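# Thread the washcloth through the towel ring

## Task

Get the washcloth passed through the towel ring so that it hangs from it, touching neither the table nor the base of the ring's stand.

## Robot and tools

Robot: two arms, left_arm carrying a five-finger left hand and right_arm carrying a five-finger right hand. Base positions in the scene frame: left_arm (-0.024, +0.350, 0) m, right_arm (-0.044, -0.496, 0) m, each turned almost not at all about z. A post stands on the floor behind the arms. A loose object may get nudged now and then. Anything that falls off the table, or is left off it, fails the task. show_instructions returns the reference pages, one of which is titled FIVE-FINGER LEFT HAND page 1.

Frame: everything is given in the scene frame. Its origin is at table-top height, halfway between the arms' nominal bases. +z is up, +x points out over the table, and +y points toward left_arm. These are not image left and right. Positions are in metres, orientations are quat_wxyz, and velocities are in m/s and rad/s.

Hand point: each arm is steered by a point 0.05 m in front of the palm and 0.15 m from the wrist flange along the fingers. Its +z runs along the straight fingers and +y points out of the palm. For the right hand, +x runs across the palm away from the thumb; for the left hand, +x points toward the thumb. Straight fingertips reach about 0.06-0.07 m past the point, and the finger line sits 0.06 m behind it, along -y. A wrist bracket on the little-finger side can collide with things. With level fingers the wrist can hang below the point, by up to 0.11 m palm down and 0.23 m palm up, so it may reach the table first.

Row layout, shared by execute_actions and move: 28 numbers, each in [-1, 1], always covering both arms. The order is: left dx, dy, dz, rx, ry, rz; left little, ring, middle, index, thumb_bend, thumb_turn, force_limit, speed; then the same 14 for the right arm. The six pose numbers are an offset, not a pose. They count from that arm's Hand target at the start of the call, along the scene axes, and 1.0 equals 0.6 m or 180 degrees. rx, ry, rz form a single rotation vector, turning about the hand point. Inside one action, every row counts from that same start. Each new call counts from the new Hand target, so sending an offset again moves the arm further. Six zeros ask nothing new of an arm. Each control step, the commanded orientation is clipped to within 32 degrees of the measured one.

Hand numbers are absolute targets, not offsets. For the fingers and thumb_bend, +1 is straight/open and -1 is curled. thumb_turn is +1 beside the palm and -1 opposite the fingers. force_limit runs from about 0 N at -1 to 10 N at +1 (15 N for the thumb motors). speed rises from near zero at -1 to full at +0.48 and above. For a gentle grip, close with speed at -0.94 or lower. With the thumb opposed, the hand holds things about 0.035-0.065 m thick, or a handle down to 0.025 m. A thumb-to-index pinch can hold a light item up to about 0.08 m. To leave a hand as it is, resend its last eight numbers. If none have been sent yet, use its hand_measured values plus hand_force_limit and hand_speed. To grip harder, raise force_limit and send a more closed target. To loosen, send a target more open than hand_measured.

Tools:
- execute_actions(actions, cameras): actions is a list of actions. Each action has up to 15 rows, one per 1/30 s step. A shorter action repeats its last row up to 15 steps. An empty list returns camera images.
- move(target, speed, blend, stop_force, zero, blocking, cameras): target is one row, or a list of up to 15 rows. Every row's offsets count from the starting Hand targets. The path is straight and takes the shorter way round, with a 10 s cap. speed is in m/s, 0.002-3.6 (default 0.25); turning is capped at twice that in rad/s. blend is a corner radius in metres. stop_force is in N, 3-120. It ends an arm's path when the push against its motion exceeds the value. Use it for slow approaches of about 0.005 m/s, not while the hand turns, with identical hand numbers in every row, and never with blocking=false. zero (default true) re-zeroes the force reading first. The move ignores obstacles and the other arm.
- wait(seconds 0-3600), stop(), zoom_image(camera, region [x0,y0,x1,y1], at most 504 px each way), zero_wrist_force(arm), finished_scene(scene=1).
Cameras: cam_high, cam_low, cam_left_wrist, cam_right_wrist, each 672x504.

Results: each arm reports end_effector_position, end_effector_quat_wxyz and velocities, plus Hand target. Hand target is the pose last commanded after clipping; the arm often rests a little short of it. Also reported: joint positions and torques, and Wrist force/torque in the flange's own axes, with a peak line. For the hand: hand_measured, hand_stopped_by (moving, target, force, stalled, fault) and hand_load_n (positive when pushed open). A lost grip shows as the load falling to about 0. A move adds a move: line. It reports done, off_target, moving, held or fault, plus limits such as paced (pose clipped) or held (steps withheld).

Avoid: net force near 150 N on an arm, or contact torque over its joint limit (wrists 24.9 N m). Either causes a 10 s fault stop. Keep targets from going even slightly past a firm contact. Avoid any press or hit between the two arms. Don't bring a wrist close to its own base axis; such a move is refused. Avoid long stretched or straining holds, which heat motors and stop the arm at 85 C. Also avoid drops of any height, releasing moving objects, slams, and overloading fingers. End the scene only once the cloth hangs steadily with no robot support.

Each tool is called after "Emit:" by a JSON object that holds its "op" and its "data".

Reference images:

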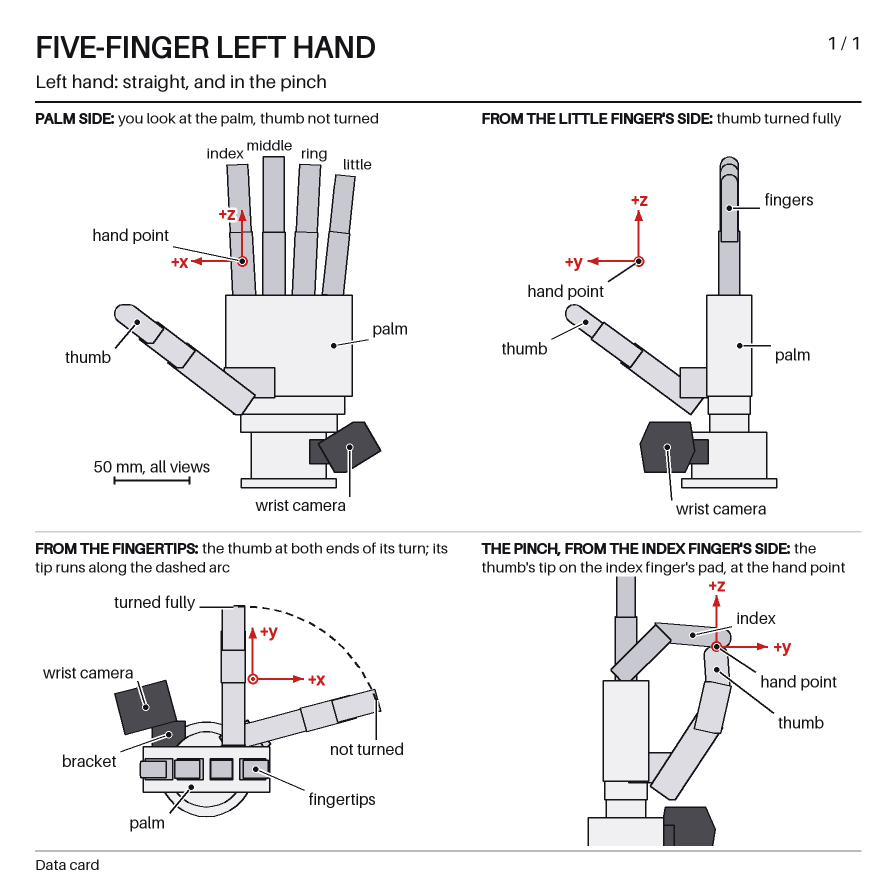

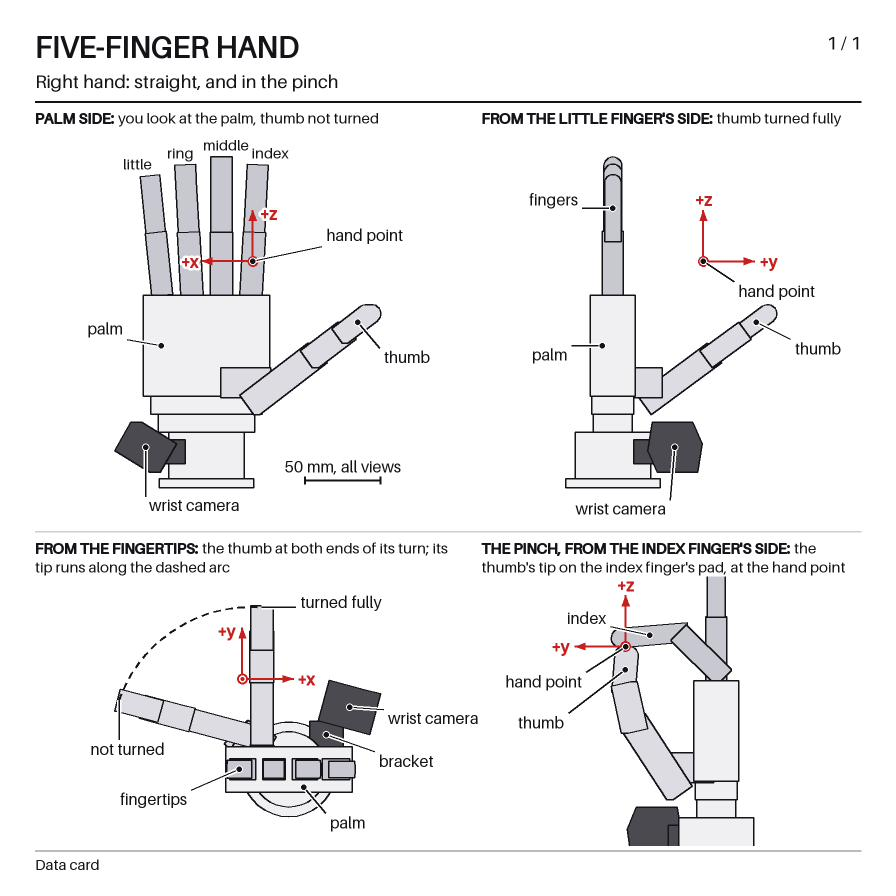

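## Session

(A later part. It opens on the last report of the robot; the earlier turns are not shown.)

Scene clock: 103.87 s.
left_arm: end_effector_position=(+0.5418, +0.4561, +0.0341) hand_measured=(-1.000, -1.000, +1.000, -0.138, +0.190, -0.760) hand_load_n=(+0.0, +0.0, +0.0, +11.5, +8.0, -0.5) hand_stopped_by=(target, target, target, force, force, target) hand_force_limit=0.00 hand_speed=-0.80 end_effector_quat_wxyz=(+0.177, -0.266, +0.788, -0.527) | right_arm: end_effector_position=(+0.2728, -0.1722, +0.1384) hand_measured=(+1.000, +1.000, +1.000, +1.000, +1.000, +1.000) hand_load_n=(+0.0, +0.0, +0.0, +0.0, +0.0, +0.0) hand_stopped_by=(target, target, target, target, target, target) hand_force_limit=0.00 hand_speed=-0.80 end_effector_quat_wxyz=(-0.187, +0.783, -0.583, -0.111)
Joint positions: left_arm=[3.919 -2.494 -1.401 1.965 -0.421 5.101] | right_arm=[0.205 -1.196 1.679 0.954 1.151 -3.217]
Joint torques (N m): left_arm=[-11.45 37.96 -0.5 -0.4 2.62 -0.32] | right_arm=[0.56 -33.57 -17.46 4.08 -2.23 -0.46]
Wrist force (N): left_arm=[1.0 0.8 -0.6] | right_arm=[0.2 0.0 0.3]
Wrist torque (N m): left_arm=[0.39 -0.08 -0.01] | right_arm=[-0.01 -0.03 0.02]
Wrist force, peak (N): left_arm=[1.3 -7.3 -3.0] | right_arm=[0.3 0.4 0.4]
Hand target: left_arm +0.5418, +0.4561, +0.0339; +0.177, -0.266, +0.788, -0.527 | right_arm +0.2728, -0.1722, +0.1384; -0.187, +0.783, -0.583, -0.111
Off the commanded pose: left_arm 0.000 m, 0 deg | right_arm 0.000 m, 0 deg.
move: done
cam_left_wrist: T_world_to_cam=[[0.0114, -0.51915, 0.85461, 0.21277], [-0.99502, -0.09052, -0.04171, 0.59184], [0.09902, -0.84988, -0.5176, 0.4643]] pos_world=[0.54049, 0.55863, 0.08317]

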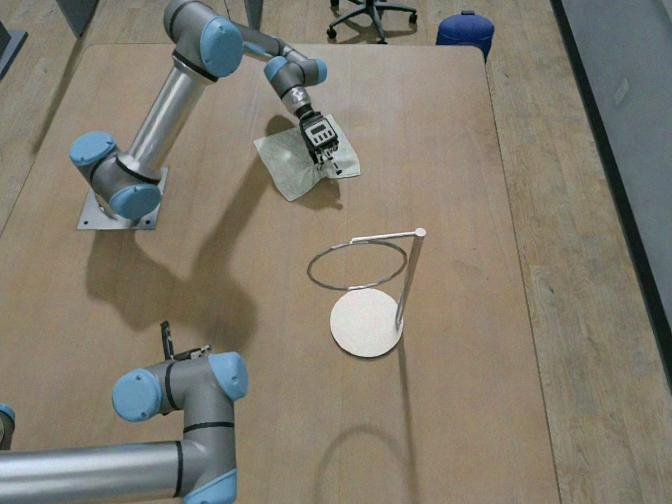

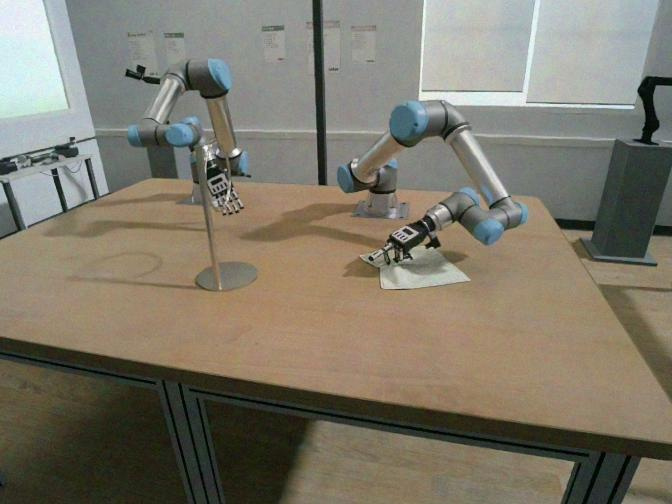

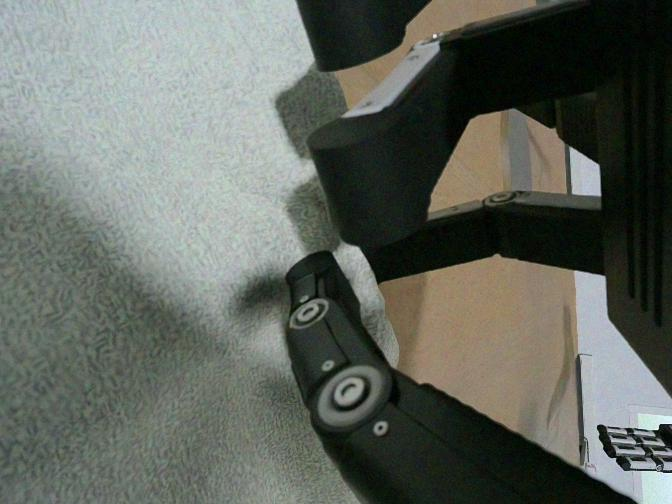

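Emit:
{"op": "move", "data": {"target": [0, 0, 0.48, 0, 0, 0, -1, -1, 1, -0.14, 0.1, -0.76, 0.0, -0.8, 0,0,0,0,0,0, 1,1,1,1,1,1,0,-0.8], "speed": 0.1, "cameras": ["cam_high", "cam_low", "cam_left_wrist"]}}

Emit:
{"op": "zoom_image", "data": {"camera": "cam_low", "region": [320, 120, 500, 300]}}

Emit:
{"op": "zoom_image", "data": {"camera": "cam_high", "region": [240, 0, 420, 180]}}

Scene clock: 110.60 s.
left_arm: end_effector_position=(+0.5418, +0.4561, +0.3220) hand_measured=(-1.000, -1.000, +1.000, -0.138, +0.190, -0.760) hand_load_n=(-0.5, +0.0, +0.0, +8.0, +5.5, -0.5) hand_stopped_by=(target, target, target, force, force, target) hand_force_limit=0.00 hand_speed=-0.80 end_effector_quat_wxyz=(+0.177, -0.266, +0.788, -0.527) | right_arm: end_effector_position=(+0.2728, -0.1722, +0.1384) hand_measured=(+1.000, +1.000, +1.000, +1.000, +1.000, +1.000) hand_load_n=(+0.0, +0.0, +0.0, +0.0, +0.0, +0.0) hand_stopped_by=(target, target, target, target, target, target) hand_force_limit=0.00 hand_speed=-0.80 end_effector_quat_wxyz=(-0.187, +0.783, -0.583, -0.111)
Joint positions: left_arm=[3.919 -2.171 -1.163 1.404 -0.421 5.101] | right_arm=[0.205 -1.196 1.679 0.954 1.151 -3.217]
Joint torques (N m): left_arm=[7.05 32.14 7.16 -2.35 0.09 1.06] | right_arm=[0.29 -33.49 -18.55 4.16 -2.21 -0.47]
Wrist force (N): left_arm=[1.0 1.0 -0.3] | right_arm=[0.2 0.1 0.1]
Wrist torque (N m): left_arm=[0.36 -0.09 -0.04] | right_arm=[0.01 -0.04 0.02]
Wrist force, peak (N): left_arm=[1.1 1.6 -0.2] | right_arm=[0.6 0.3 0.0]
Hand target: left_arm +0.5418, +0.4561, +0.3219; +0.177, -0.266, +0.788, -0.527 | right_arm +0.2728, -0.1722, +0.1384; -0.187, +0.783, -0.583, -0.111
Off the commanded pose: left_arm 0.000 m, 0 deg | right_arm 0.000 m, 0 deg.
move: done
cam_left_wrist: T_world_to_cam=[[0.01117, -0.51933, 0.8545, -0.033], [-0.995, -0.09058, -0.04205, 0.60399], [0.09923, -0.84976, -0.51775, 0.61319]] pos_world=[0.54049, 0.55863, 0.37107]

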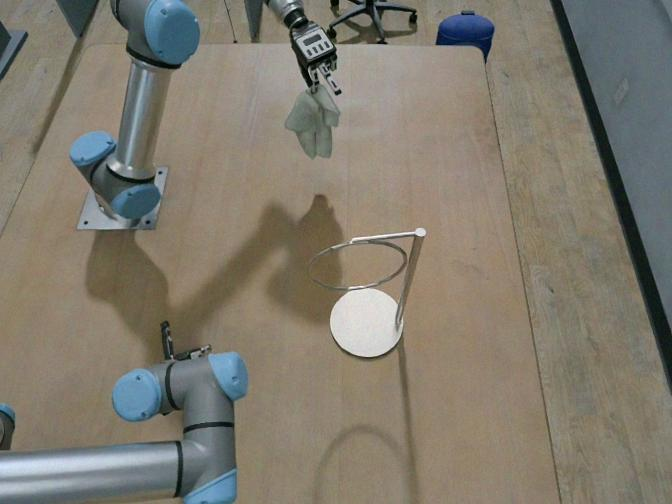

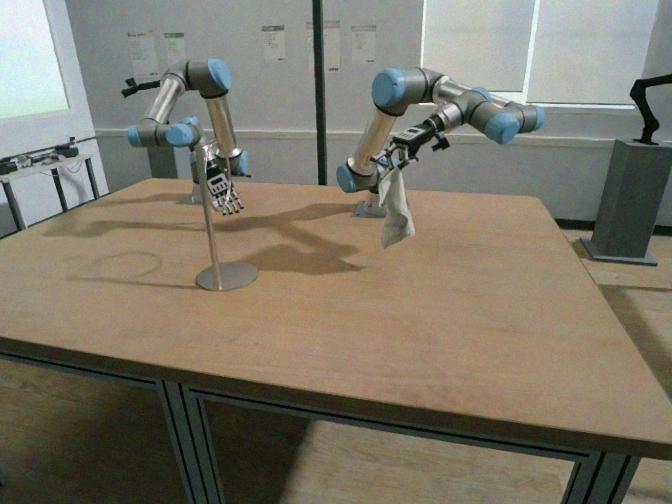

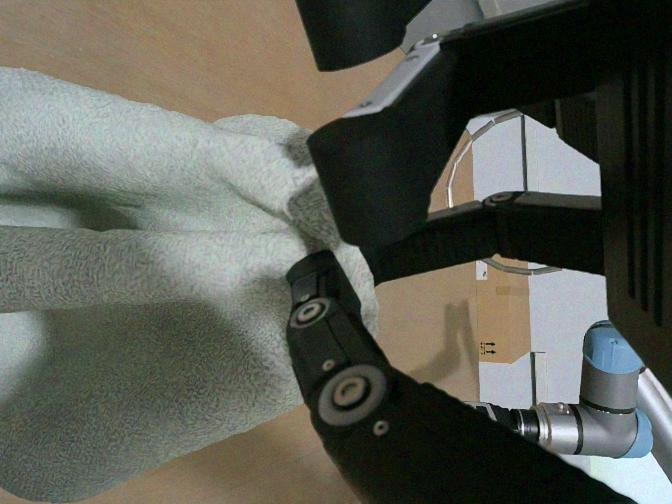

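Scaled by 2.800 from the camera's image (finer frame: 960x720).

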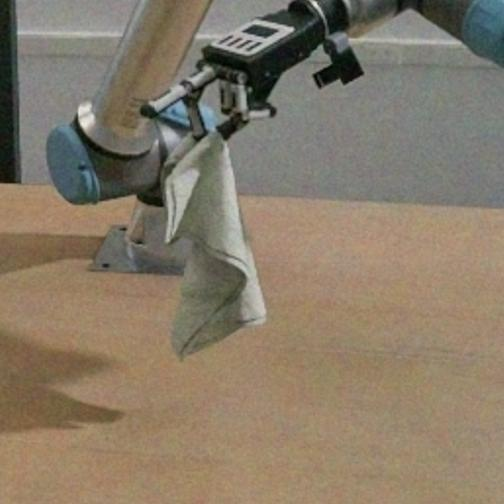

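Scaled by 2.800 from the camera's image (finer frame: 960x720).

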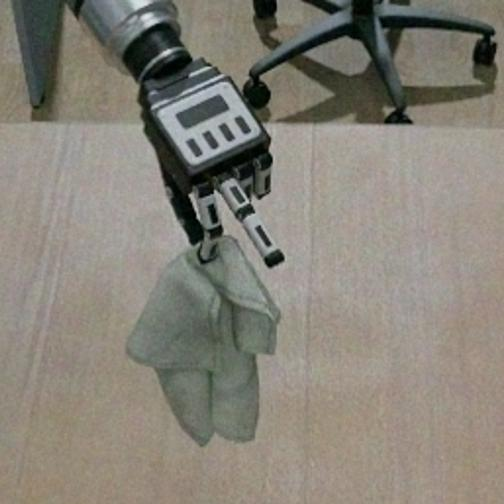

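Emit:
{"op": "move", "data": {"target": [0.1017, -0.466, 0.0135, -0.0133, -0.0054, -0.1661, -1, -1, 1, -0.14, 0.1, -0.76, 0.0, -0.8, 0,0,0,0,0,0, 1,1,1,1,1,1,0,-0.8], "speed": 0.15, "cameras": ["cam_high", "cam_low", "cam_left_wrist"]}}

Emit:
{"op": "zoom_image", "data": {"camera": "cam_low", "region": [160, 60, 400, 300]}}

Emit:
{"op": "zoom_image", "data": {"camera": "cam_high", "region": [260, 60, 460, 300]}}

Scene clock: 115.87 s.
left_arm: end_effector_position=(+0.6028, +0.1766, +0.3300) hand_measured=(-1.000, -1.000, +1.000, -0.138, +0.190, -0.760) hand_load_n=(+0.0, +0.0, -0.5, +7.5, +4.5, -1.0) hand_stopped_by=(target, target, target, force, force, target) hand_force_limit=0.00 hand_speed=-0.80 end_effector_quat_wxyz=(+0.036, -0.053, +0.817, -0.573) | right_arm: end_effector_position=(+0.2728, -0.1722, +0.1384) hand_measured=(+1.000, +1.000, +1.000, +1.000, +1.000, +1.000) hand_load_n=(+0.0, +0.0, +0.0, +0.0, +0.0, +0.0) hand_stopped_by=(target, target, target, target, target, target) hand_force_limit=0.00 hand_speed=-0.80 end_effector_quat_wxyz=(-0.187, +0.783, -0.583, -0.111)
Joint positions: left_arm=[3.396 -2.413 -0.76 1.201 -0.38 5.139] | right_arm=[0.205 -1.196 1.679 0.954 1.151 -3.217]
Joint torques (N m): left_arm=[-4.77 57.43 20.31 -1.65 0.3 -1.37] | right_arm=[0.54 -34.04 -18.06 4.13 -2.3 -0.45]
Wrist force (N): left_arm=[0.9 1.3 -0.1] | right_arm=[0.1 -0.2 0.1]
Wrist torque (N m): left_arm=[0.40 -0.07 -0.09] | right_arm=[-0.03 -0.02 0.01]
Wrist force, peak (N): left_arm=[0.6 1.6 -1.4] | right_arm=[0.3 0.3 0.4]
Hand target: left_arm +0.6028, +0.1765, +0.3300; +0.036, -0.053, +0.817, -0.573 | right_arm +0.2728, -0.1722, +0.1384; -0.187, +0.783, -0.583, -0.111
Off the commanded pose: left_arm 0.000 m, 0 deg | right_arm 0.000 m, 0 deg.
move: done
cam_left_wrist: T_world_to_cam=[[-0.2537, -0.41748, 0.87255, -0.04991], [-0.90742, 0.41513, -0.06521, 0.50527], [-0.335, -0.80832, -0.48415, 0.61705]] pos_world=[0.65254, 0.26819, 0.37524]

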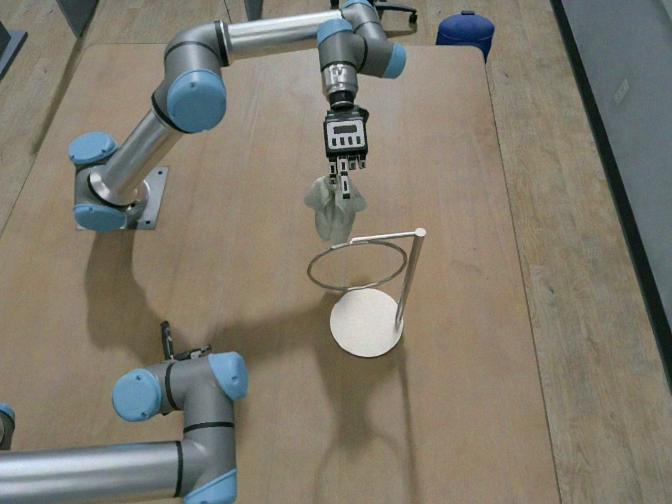

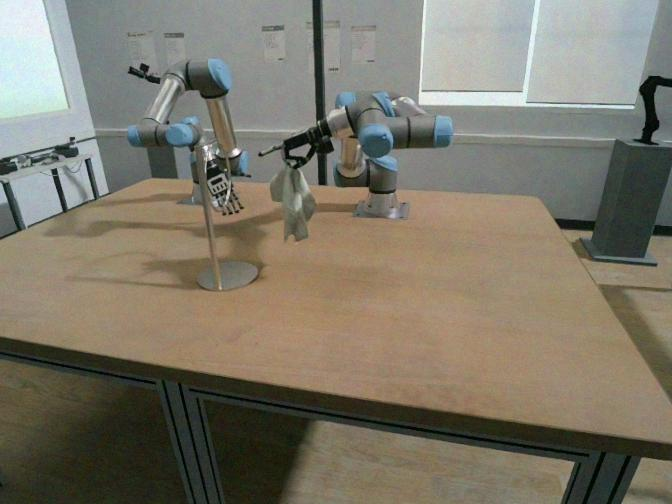

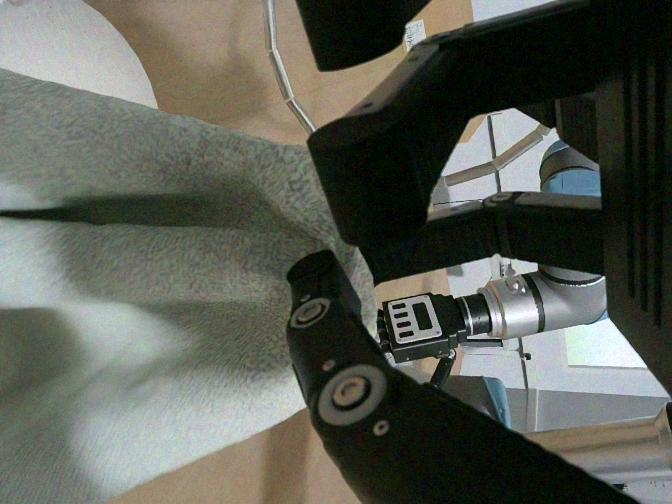

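Scaled by 2.100 from the camera's image (finer frame: 960x720).

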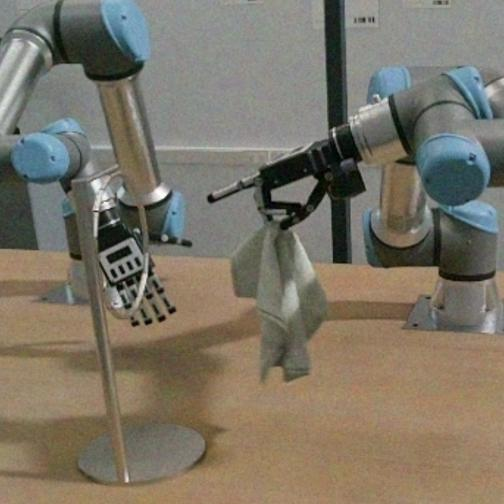

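Scaled by 2.100 from the camera's image (finer frame: 960x720).

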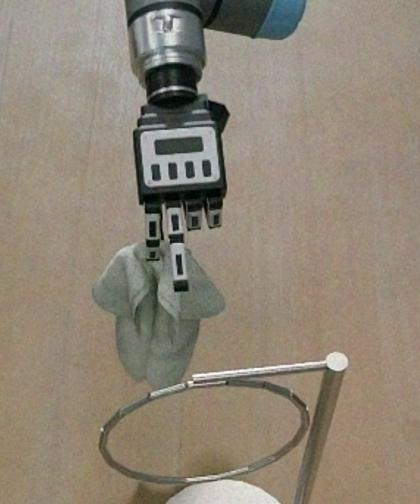

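Emit:
{"op": "move", "data": {"target": [0.0223, -0.182, -0.065, 0, 0, 0, -1, -1, 1, -0.14, 0.1, -0.76, 0.0, -0.8, 0,0,0,0,0,0, 1,1,1,1,1,1,0,-0.8], "speed": 0.1, "cameras": ["cam_high", "cam_low", "cam_left_wrist"]}}

Emit:
{"op": "zoom_image", "data": {"camera": "cam_low", "region": [160, 110, 340, 290]}}

Emit:
{"op": "zoom_image", "data": {"camera": "cam_high", "region": [280, 120, 460, 300]}}

Scene clock: 117.93 s.
left_arm: end_effector_position=(+0.6162, +0.0673, +0.2910) hand_measured=(-1.000, -1.000, +1.000, -0.138, +0.190, -0.760) hand_load_n=(+0.0, +0.0, +0.0, +7.5, +5.0, -0.5) hand_stopped_by=(target, target, target, force, force, target) hand_force_limit=0.00 hand_speed=-0.80 end_effector_quat_wxyz=(+0.036, -0.053, +0.817, -0.573) | right_arm: end_effector_position=(+0.2728, -0.1722, +0.1384) hand_measured=(+1.000, +1.000, +1.000, +1.000, +1.000, +1.000) hand_load_n=(+0.0, +0.0, +0.0, +0.0, +0.0, +0.0) hand_stopped_by=(target, target, target, target, target, target) hand_force_limit=0.00 hand_speed=-0.80 end_effector_quat_wxyz=(-0.187, +0.783, -0.583, -0.111)
Joint positions: left_arm=[3.22 -2.502 -0.583 1.571 -0.349 4.65] | right_arm=[0.205 -1.196 1.679 0.954 1.151 -3.217]
Joint torques (N m): left_arm=[7.19 67.42 8.41 -2.08 1.78 -1.16] | right_arm=[-0.76 -34.34 -17.92 4.31 -2.32 -0.32]
Wrist force (N): left_arm=[1.0 1.2 0.0] | right_arm=[0.3 0.0 0.4]
Wrist torque (N m): left_arm=[0.38 -0.06 -0.10] | right_arm=[-0.03 -0.05 0.02]
Wrist force, peak (N): left_arm=[1.1 1.3 -0.9] | right_arm=[0.4 0.1 0.5]
Hand target: left_arm +0.6162, +0.0673, +0.2910; +0.036, -0.053, +0.817, -0.573 | right_arm +0.2728, -0.1722, +0.1384; -0.187, +0.783, -0.583, -0.111
Off the commanded pose: left_arm 0.000 m, 0 deg | right_arm 0.000 m, 0 deg.
move: done
cam_left_wrist: T_world_to_cam=[[-0.25382, -0.4175, 0.8725, -0.05801], [-0.90732, 0.41536, -0.0652, 0.56015], [-0.33518, -0.80819, -0.48424, 0.51444]] pos_world=[0.66594, 0.15889, 0.33625]

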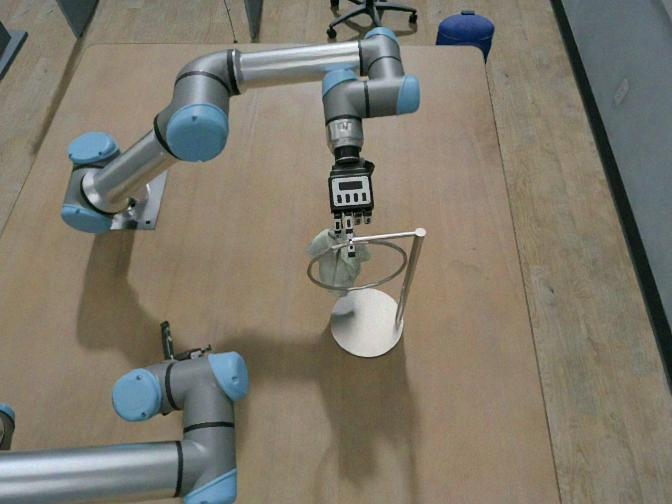

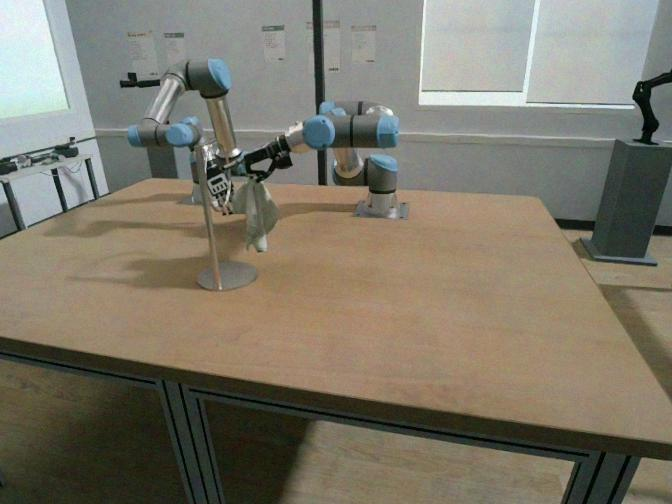

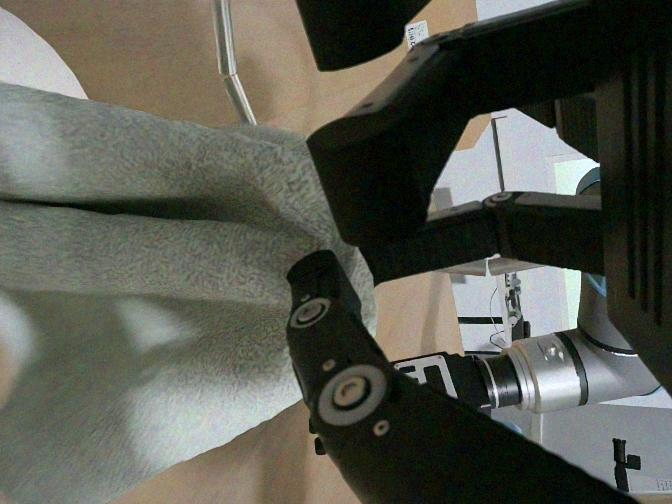

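Scaled by 2.800 from the camera's image (finer frame: 960x720).

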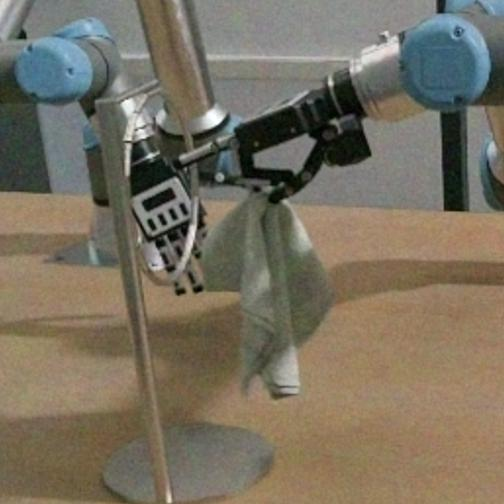

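Scaled by 2.800 from the camera's image (finer frame: 960x720).

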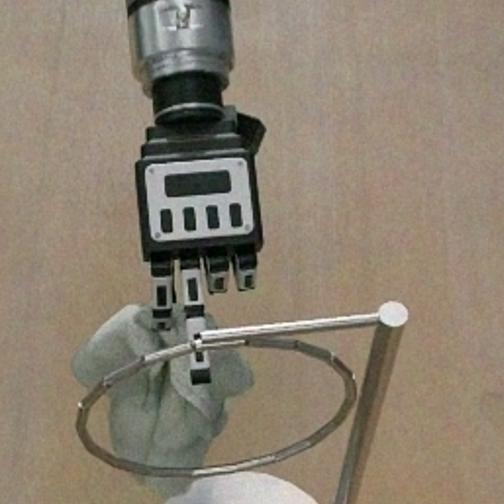

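Emit:
{"op": "move", "data": {"target": [0.0143, -0.1158, -0.0433, 0, 0, 0, -1, -1, 1, -0.14, 0.1, -0.76, 0.0, -0.8, 0,0,0,0,0,0, 1,1,1,1,1,1,0,-0.8], "speed": 0.06, "stop_force": 12, "cameras": ["cam_high", "cam_low", "cam_right_wrist", "cam_left_wrist"]}}

Emit:
{"op": "zoom_image", "data": {"camera": "cam_low", "region": [160, 110, 320, 270]}}

Emit:
{"op": "zoom_image", "data": {"camera": "cam_high", "region": [280, 160, 440, 320]}}

Scene clock: 120.70 s.
left_arm: end_effector_position=(+0.6248, -0.0022, +0.2650) hand_measured=(-1.000, -1.000, +1.000, -0.138, +0.190, -0.760) hand_load_n=(+0.0, +0.0, +0.0, +7.0, +5.0, -0.5) hand_stopped_by=(target, target, target, force, force, target) hand_force_limit=0.00 hand_speed=-0.80 end_effector_quat_wxyz=(+0.036, -0.053, +0.817, -0.573) | right_arm: end_effector_position=(+0.2728, -0.1722, +0.1384) hand_measured=(+1.000, +1.000, +1.000, +1.000, +1.000, +1.000) hand_load_n=(+0.0, +0.0, +0.0, +0.0, +0.0, +0.0) hand_stopped_by=(target, target, target, target, target, target) hand_force_limit=0.00 hand_speed=-0.80 end_effector_quat_wxyz=(-0.187, +0.783, -0.583, -0.111)
Joint positions: left_arm=[3.111 -2.568 -0.452 1.791 -0.371 4.346] | right_arm=[0.205 -1.196 1.679 0.954 1.151 -3.217]
Joint torques (N m): left_arm=[12.16 70.65 4.34 -0.88 2.71 -1.15] | right_arm=[0.07 -34.09 -18.49 4.27 -2.21 -0.43]
Wrist force (N): left_arm=[0.9 1.3 -0.1] | right_arm=[0.1 0.2 0.2]
Wrist torque (N m): left_arm=[0.41 -0.05 -0.10] | right_arm=[0.02 -0.02 0.01]
Wrist force, peak (N): left_arm=[0.8 1.3 -1.2] | right_arm=[0.4 -0.2 0.6]
Hand target: left_arm +0.6248, -0.0022, +0.2650; +0.036, -0.053, +0.817, -0.573 | right_arm +0.2728, -0.1722, +0.1384; -0.187, +0.783, -0.583, -0.111
Off the commanded pose: left_arm 0.000 m, 0 deg | right_arm 0.000 m, 0 deg.
move: done
cam_left_wrist: T_world_to_cam=[[-0.25373, -0.41745, 0.87256, -0.06233], [-0.90738, 0.41522, -0.0652, 0.59519], [-0.33508, -0.80829, -0.48414, 0.44853]] pos_world=[0.67454, 0.08939, 0.31034]

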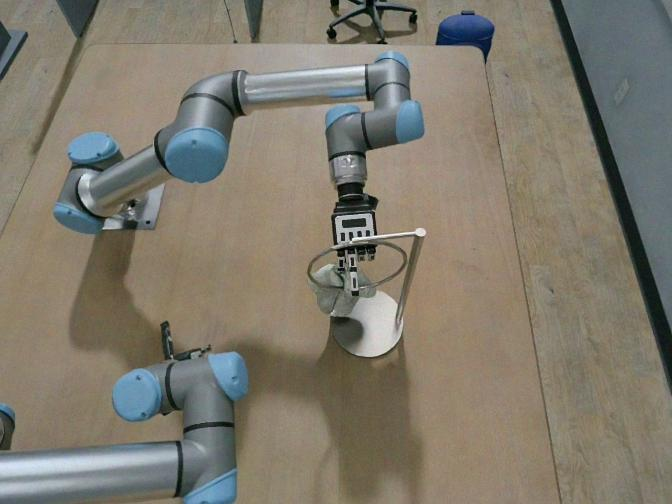

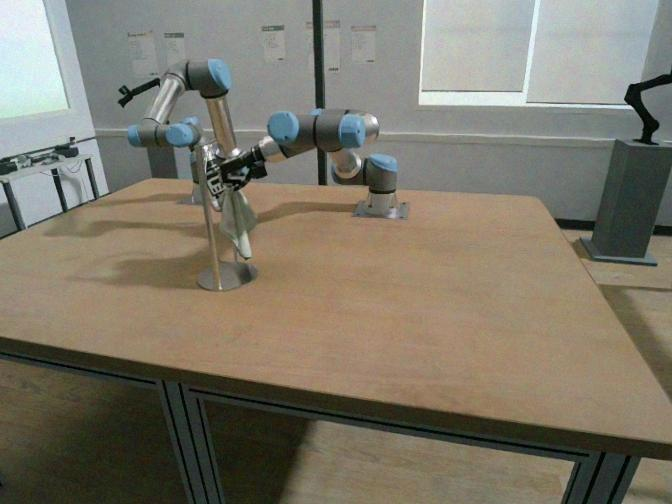

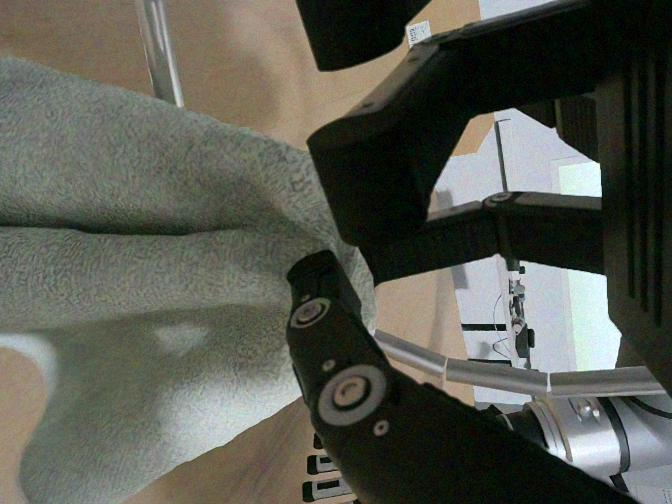

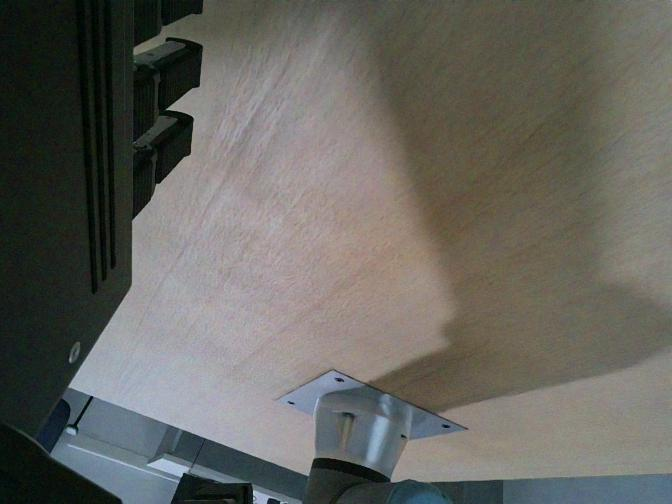

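Scaled by 3.150 from the camera's image (finer frame: 960x720).

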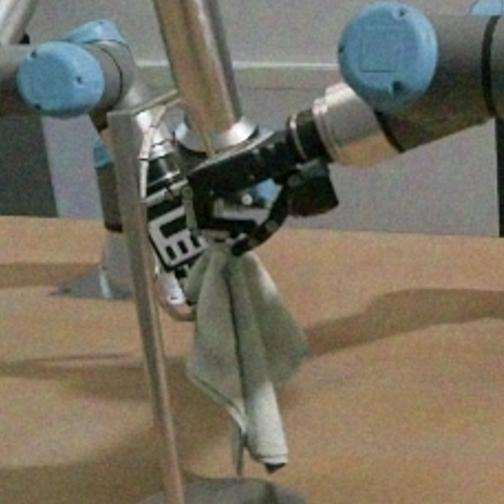

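Scaled by 3.150 from the camera's image (finer frame: 960x720).

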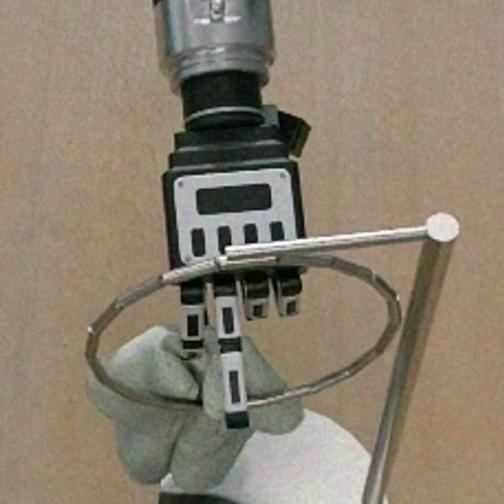

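Emit:
{"op": "move", "data": {"target": [0.0142, -0.1158, -0.0417, 0, 0, 0, -1, -1, 1, -0.14, 0.1, -0.76, 0.0, -0.8, 0,0,0,0,0,0, 1,1,1,1,1,1,0,-0.8], "speed": 0.05, "stop_force": 12, "cameras": ["cam_high", "cam_low", "cam_left_wrist"]}}

Emit:
{"op": "zoom_image", "data": {"camera": "cam_low", "region": [160, 110, 320, 270]}}

Emit:
{"op": "zoom_image", "data": {"camera": "cam_high", "region": [280, 160, 440, 320]}}

Scene clock: 123.80 s.
left_arm: end_effector_position=(+0.6333, -0.0717, +0.2400) hand_measured=(-1.000, -1.000, +1.000, -0.138, +0.190, -0.760) hand_load_n=(+0.0, +0.0, +0.0, +7.5, +4.5, -0.5) hand_stopped_by=(target, target, target, force, force, target) hand_force_limit=0.00 hand_speed=-0.80 end_effector_quat_wxyz=(+0.036, -0.053, +0.817, -0.573) | right_arm: end_effector_position=(+0.2728, -0.1722, +0.1384) hand_measured=(+1.000, +1.000, +1.000, +1.000, +1.000, +1.000) hand_load_n=(+0.0, +0.5, +0.0, +0.0, +0.0, +0.0) hand_stopped_by=(target, target, target, target, target, target) hand_force_limit=0.00 hand_speed=-0.80 end_effector_quat_wxyz=(-0.187, +0.783, -0.583, -0.111)
Joint positions: left_arm=[3.008 -2.671 -0.265 1.931 -0.417 4.102] | right_arm=[0.205 -1.196 1.679 0.954 1.151 -3.217]
Joint torques (N m): left_arm=[12.03 72.09 3.89 0.22 2.52 -1.23] | right_arm=[0.46 -34.16 -17.74 4.41 -2.24 -0.49]
Wrist force (N): left_arm=[0.5 0.6 -0.9] | right_arm=[0.1 0.0 0.2]
Wrist torque (N m): left_arm=[0.37 -0.03 -0.09] | right_arm=[-0.01 -0.02 0.01]
Wrist force, peak (N): left_arm=[0.5 1.1 -1.1] | right_arm=[0.4 0.3 0.6]
Hand target: left_arm +0.6333, -0.0717, +0.2400; +0.036, -0.053, +0.817, -0.573 | right_arm +0.2728, -0.1722, +0.1384; -0.187, +0.783, -0.583, -0.111
Off the commanded pose: left_arm 0.000 m, 0 deg | right_arm 0.000 m, 0 deg.
move: done
cam_left_wrist: T_world_to_cam=[[-0.25373, -0.41745, 0.87256, -0.06737], [-0.90738, 0.41522, -0.0652, 0.63013], [-0.33508, -0.80829, -0.48414, 0.3831]] pos_world=[0.68304, 0.01989, 0.28535]

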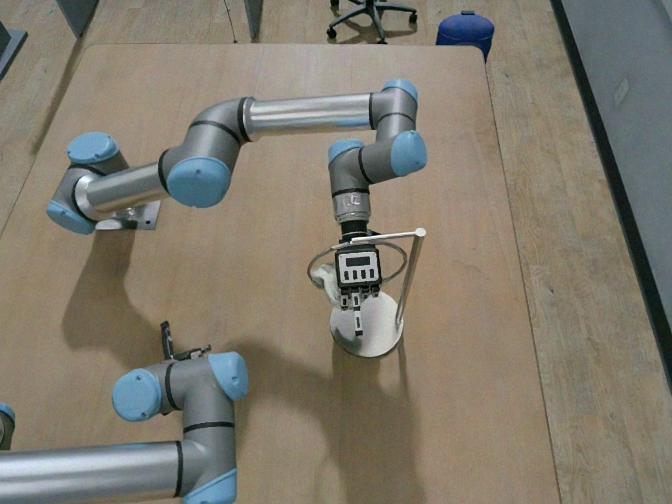

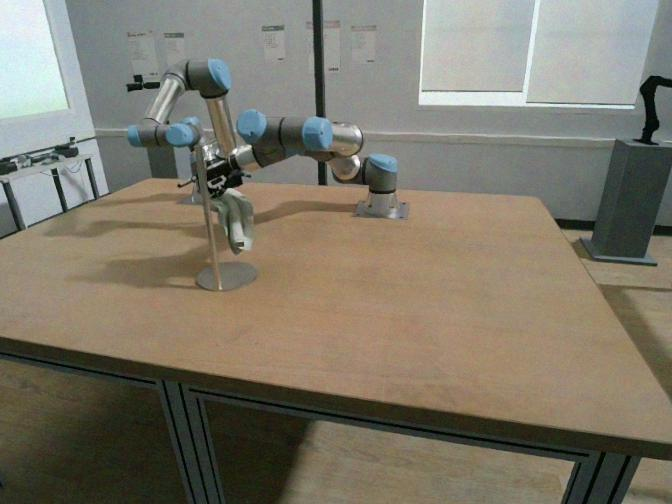

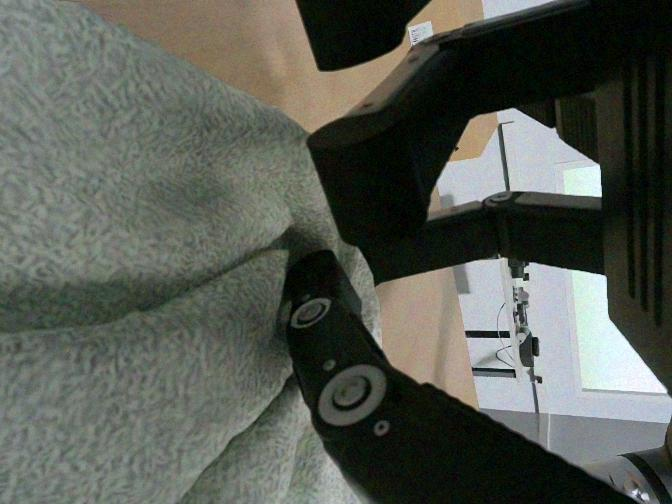

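Scaled by 3.150 from the camera's image (finer frame: 960x720).

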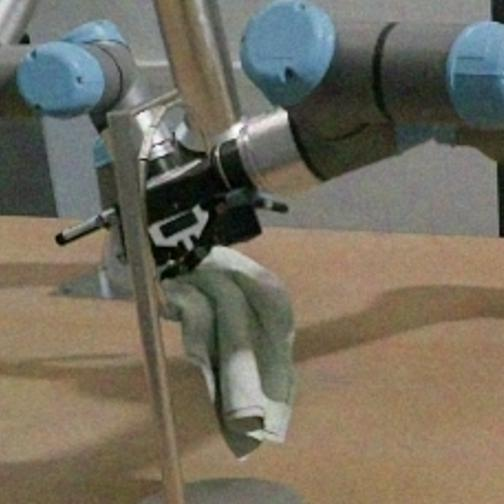

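Scaled by 3.150 from the camera's image (finer frame: 960x720).

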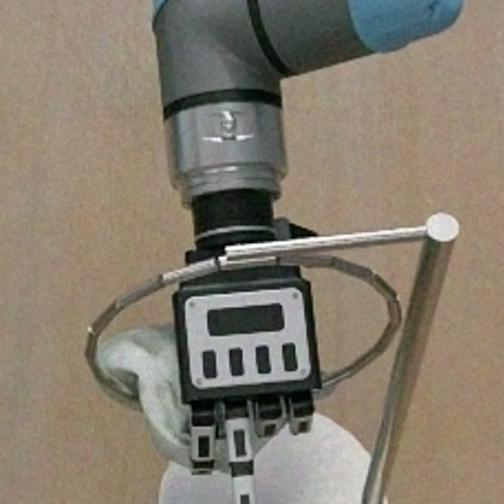

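Emit:
{"op": "move", "data": {"target": [0, 0, 0.0093, -0.0441, -0.0054, 0, -1, -1, 1, -0.14, 0.1, -0.76, 0.0, -0.8, 0,0,0,0,0,0, 1,1,1,1,1,1,0,-0.8], "speed": 0.08}}

Emit:
{"op": "move", "data": {"target": [0.0092, -0.0745, -0.0160, 0, 0, 0, -1, -1, 1, -0.14, 0.1, -0.76, 0.0, -0.8, 0,0,0,0,0,0, 1,1,1,1,1,1,0,-0.8], "speed": 0.05, "stop_force": 12, "cameras": ["cam_high", "cam_low", "cam_left_wrist"]}}

Emit:
{"op": "zoom_image", "data": {"camera": "cam_low", "region": [160, 110, 320, 270]}}

Emit:
{"op": "zoom_image", "data": {"camera": "cam_high", "region": [280, 180, 460, 360]}}

Scene clock: 128.13 s.
left_arm: end_effector_position=(+0.6333, -0.0715, +0.2457) hand_measured=(-1.000, -1.000, +1.000, -0.138, +0.190, -0.760) hand_load_n=(+0.0, +0.0, +0.0, +7.5, +4.5, -0.5) hand_stopped_by=(target, target, target, force, force, target) hand_force_limit=0.00 hand_speed=-0.80 end_effector_quat_wxyz=(+0.039, -0.051, +0.775, -0.628) end_effector_velocity=(+0.000, -0.001, +0.000) end_effector_angular_velocity=(+0.000, -0.002, -0.003) | right_arm: end_effector_position=(+0.2728, -0.1722, +0.1384) hand_measured=(+1.000, +1.000, +1.000, +1.000, +1.000, +1.000) hand_load_n=(+0.0, +0.0, +0.0, +0.0, +0.0, +0.0) hand_stopped_by=(target, target, target, target, target, target) hand_force_limit=0.00 hand_speed=-0.80 end_effector_quat_wxyz=(-0.187, +0.783, -0.583, -0.111)
Joint positions: left_arm=[3.033 -2.544 -0.536 2.28 -0.293 3.917] | right_arm=[0.205 -1.196 1.679 0.954 1.151 -3.217]
Joint velocities: left_arm=[-0.001 -0.002 0.005 -0.004 0.001 0.003] | right_arm=[within noise]
Joint torques (N m): left_arm=[-9.82 46.22 31.07 -2.94 0.74 1.22] | right_arm=[-0.24 -34.47 -17.96 4.45 -2.3 -0.55]
Wrist force (N): left_arm=[0.6 1.1 -0.7] | right_arm=[0.2 0.1 0.2]
Wrist torque (N m): left_arm=[0.43 -0.04 -0.10] | right_arm=[0.00 -0.04 0.02]
Wrist force, peak (N): left_arm=[0.9 1.4 -0.9] | right_arm=[0.3 0.4 0.5]
Hand target: left_arm +0.6333, -0.0717, +0.2456; +0.039, -0.050, +0.775, -0.628 | right_arm +0.2728, -0.1722, +0.1384; -0.187, +0.783, -0.583, -0.111
Off the commanded pose: left_arm 0.000 m, 0 deg | right_arm 0.000 m, 0 deg.
move: done

Scene clock: 130.13 s.
left_arm: end_effector_position=(+0.6388, -0.1164, +0.2360) hand_measured=(-1.000, -1.000, +1.000, -0.138, +0.190, -0.760) hand_load_n=(+0.0, +0.0, +0.0, +7.5, +4.5, -0.5) hand_stopped_by=(target, target, target, force, force, target) hand_force_limit=0.00 hand_speed=-0.80 end_effector_quat_wxyz=(+0.039, -0.050, +0.775, -0.628) | right_arm: end_effector_position=(+0.2728, -0.1722, +0.1384) hand_measured=(+1.000, +1.000, +1.000, +1.000, +1.000, +1.000) hand_load_n=(+0.0, +0.0, +0.0, +0.0, +0.0, +0.0) hand_stopped_by=(target, target, target, target, target, target) hand_force_limit=0.00 hand_speed=-0.80 end_effector_quat_wxyz=(-0.187, +0.783, -0.583, -0.111)
Joint positions: left_arm=[2.969 -2.59 -0.449 2.371 -0.341 3.778] | right_arm=[0.205 -1.196 1.679 0.954 1.151 -3.217]
Joint torques (N m): left_arm=[12.22 71.55 4.98 -1.09 2.23 -1.25] | right_arm=[-0.39 -35.65 -17.66 4.45 -2.39 -0.46]
Wrist force (N): left_arm=[0.8 0.8 -0.6] | right_arm=[0.1 0.0 0.0]
Wrist torque (N m): left_arm=[0.40 -0.06 -0.09] | right_arm=[-0.01 -0.01 0.01]
Wrist force, peak (N): left_arm=[0.6 1.2 -1.6] | right_arm=[0.3 0.1 0.5]
Hand target: left_arm +0.6388, -0.1164, +0.2360; +0.039, -0.050, +0.775, -0.628 | right_arm +0.2728, -0.1722, +0.1384; -0.187, +0.783, -0.583, -0.111
Off the commanded pose: left_arm 0.000 m, 0 deg | right_arm 0.000 m, 0 deg.
move: done
cam_left_wrist: T_world_to_cam=[[-0.26889, -0.29327, 0.91744, -0.06759], [-0.90568, 0.40114, -0.13722, 0.66766], [-0.32778, -0.8678, -0.37347, 0.30918]] pos_world=[0.68786, -0.01934, 0.26909]

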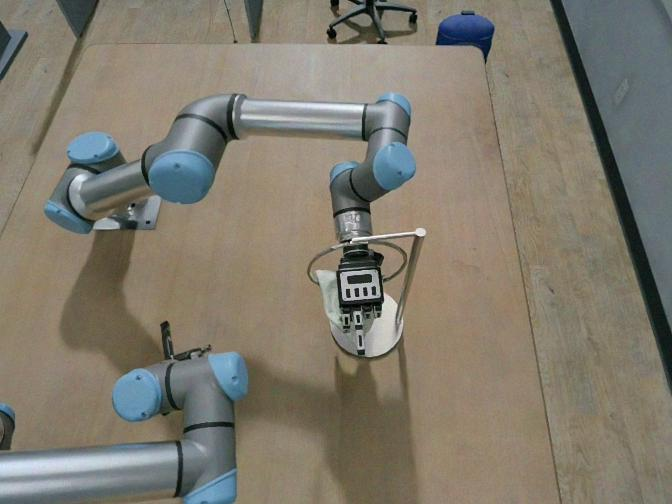

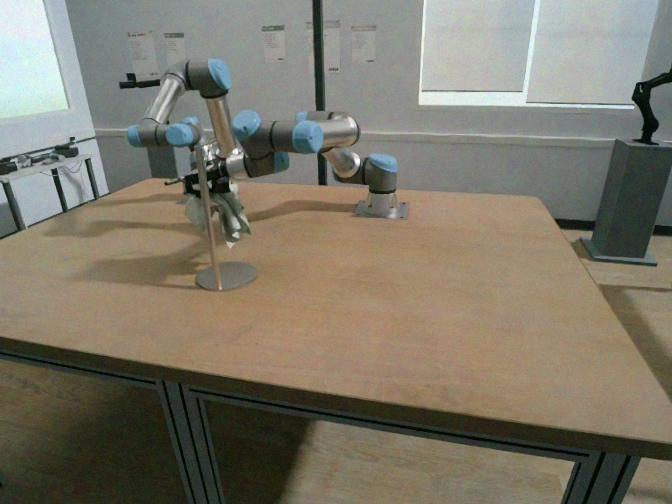

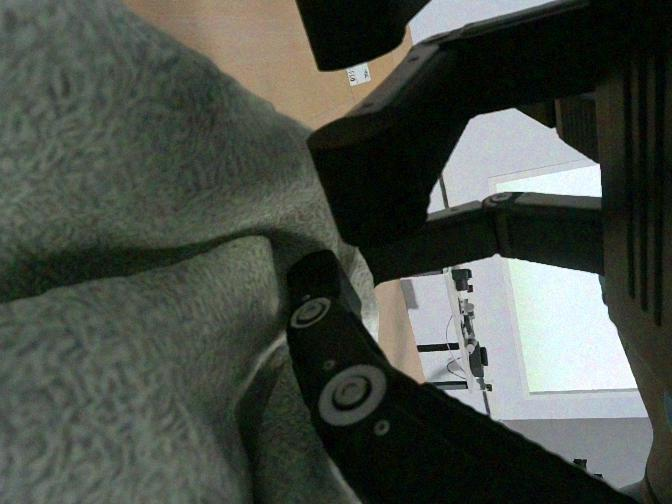

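Scaled by 3.150 from the camera's image (finer frame: 960x720).

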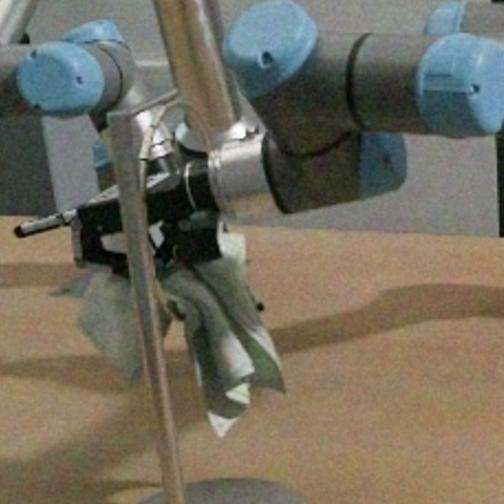

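Scaled by 2.800 from the camera's image (finer frame: 960x720).

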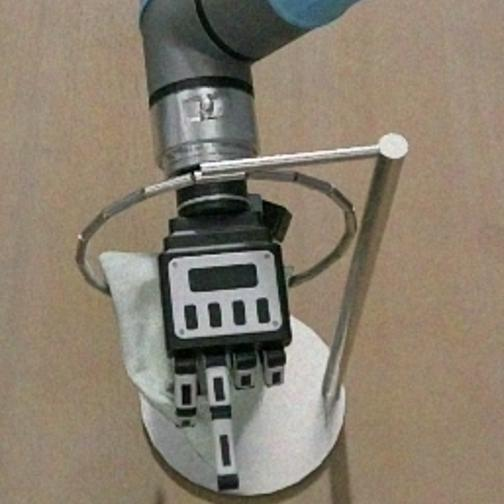

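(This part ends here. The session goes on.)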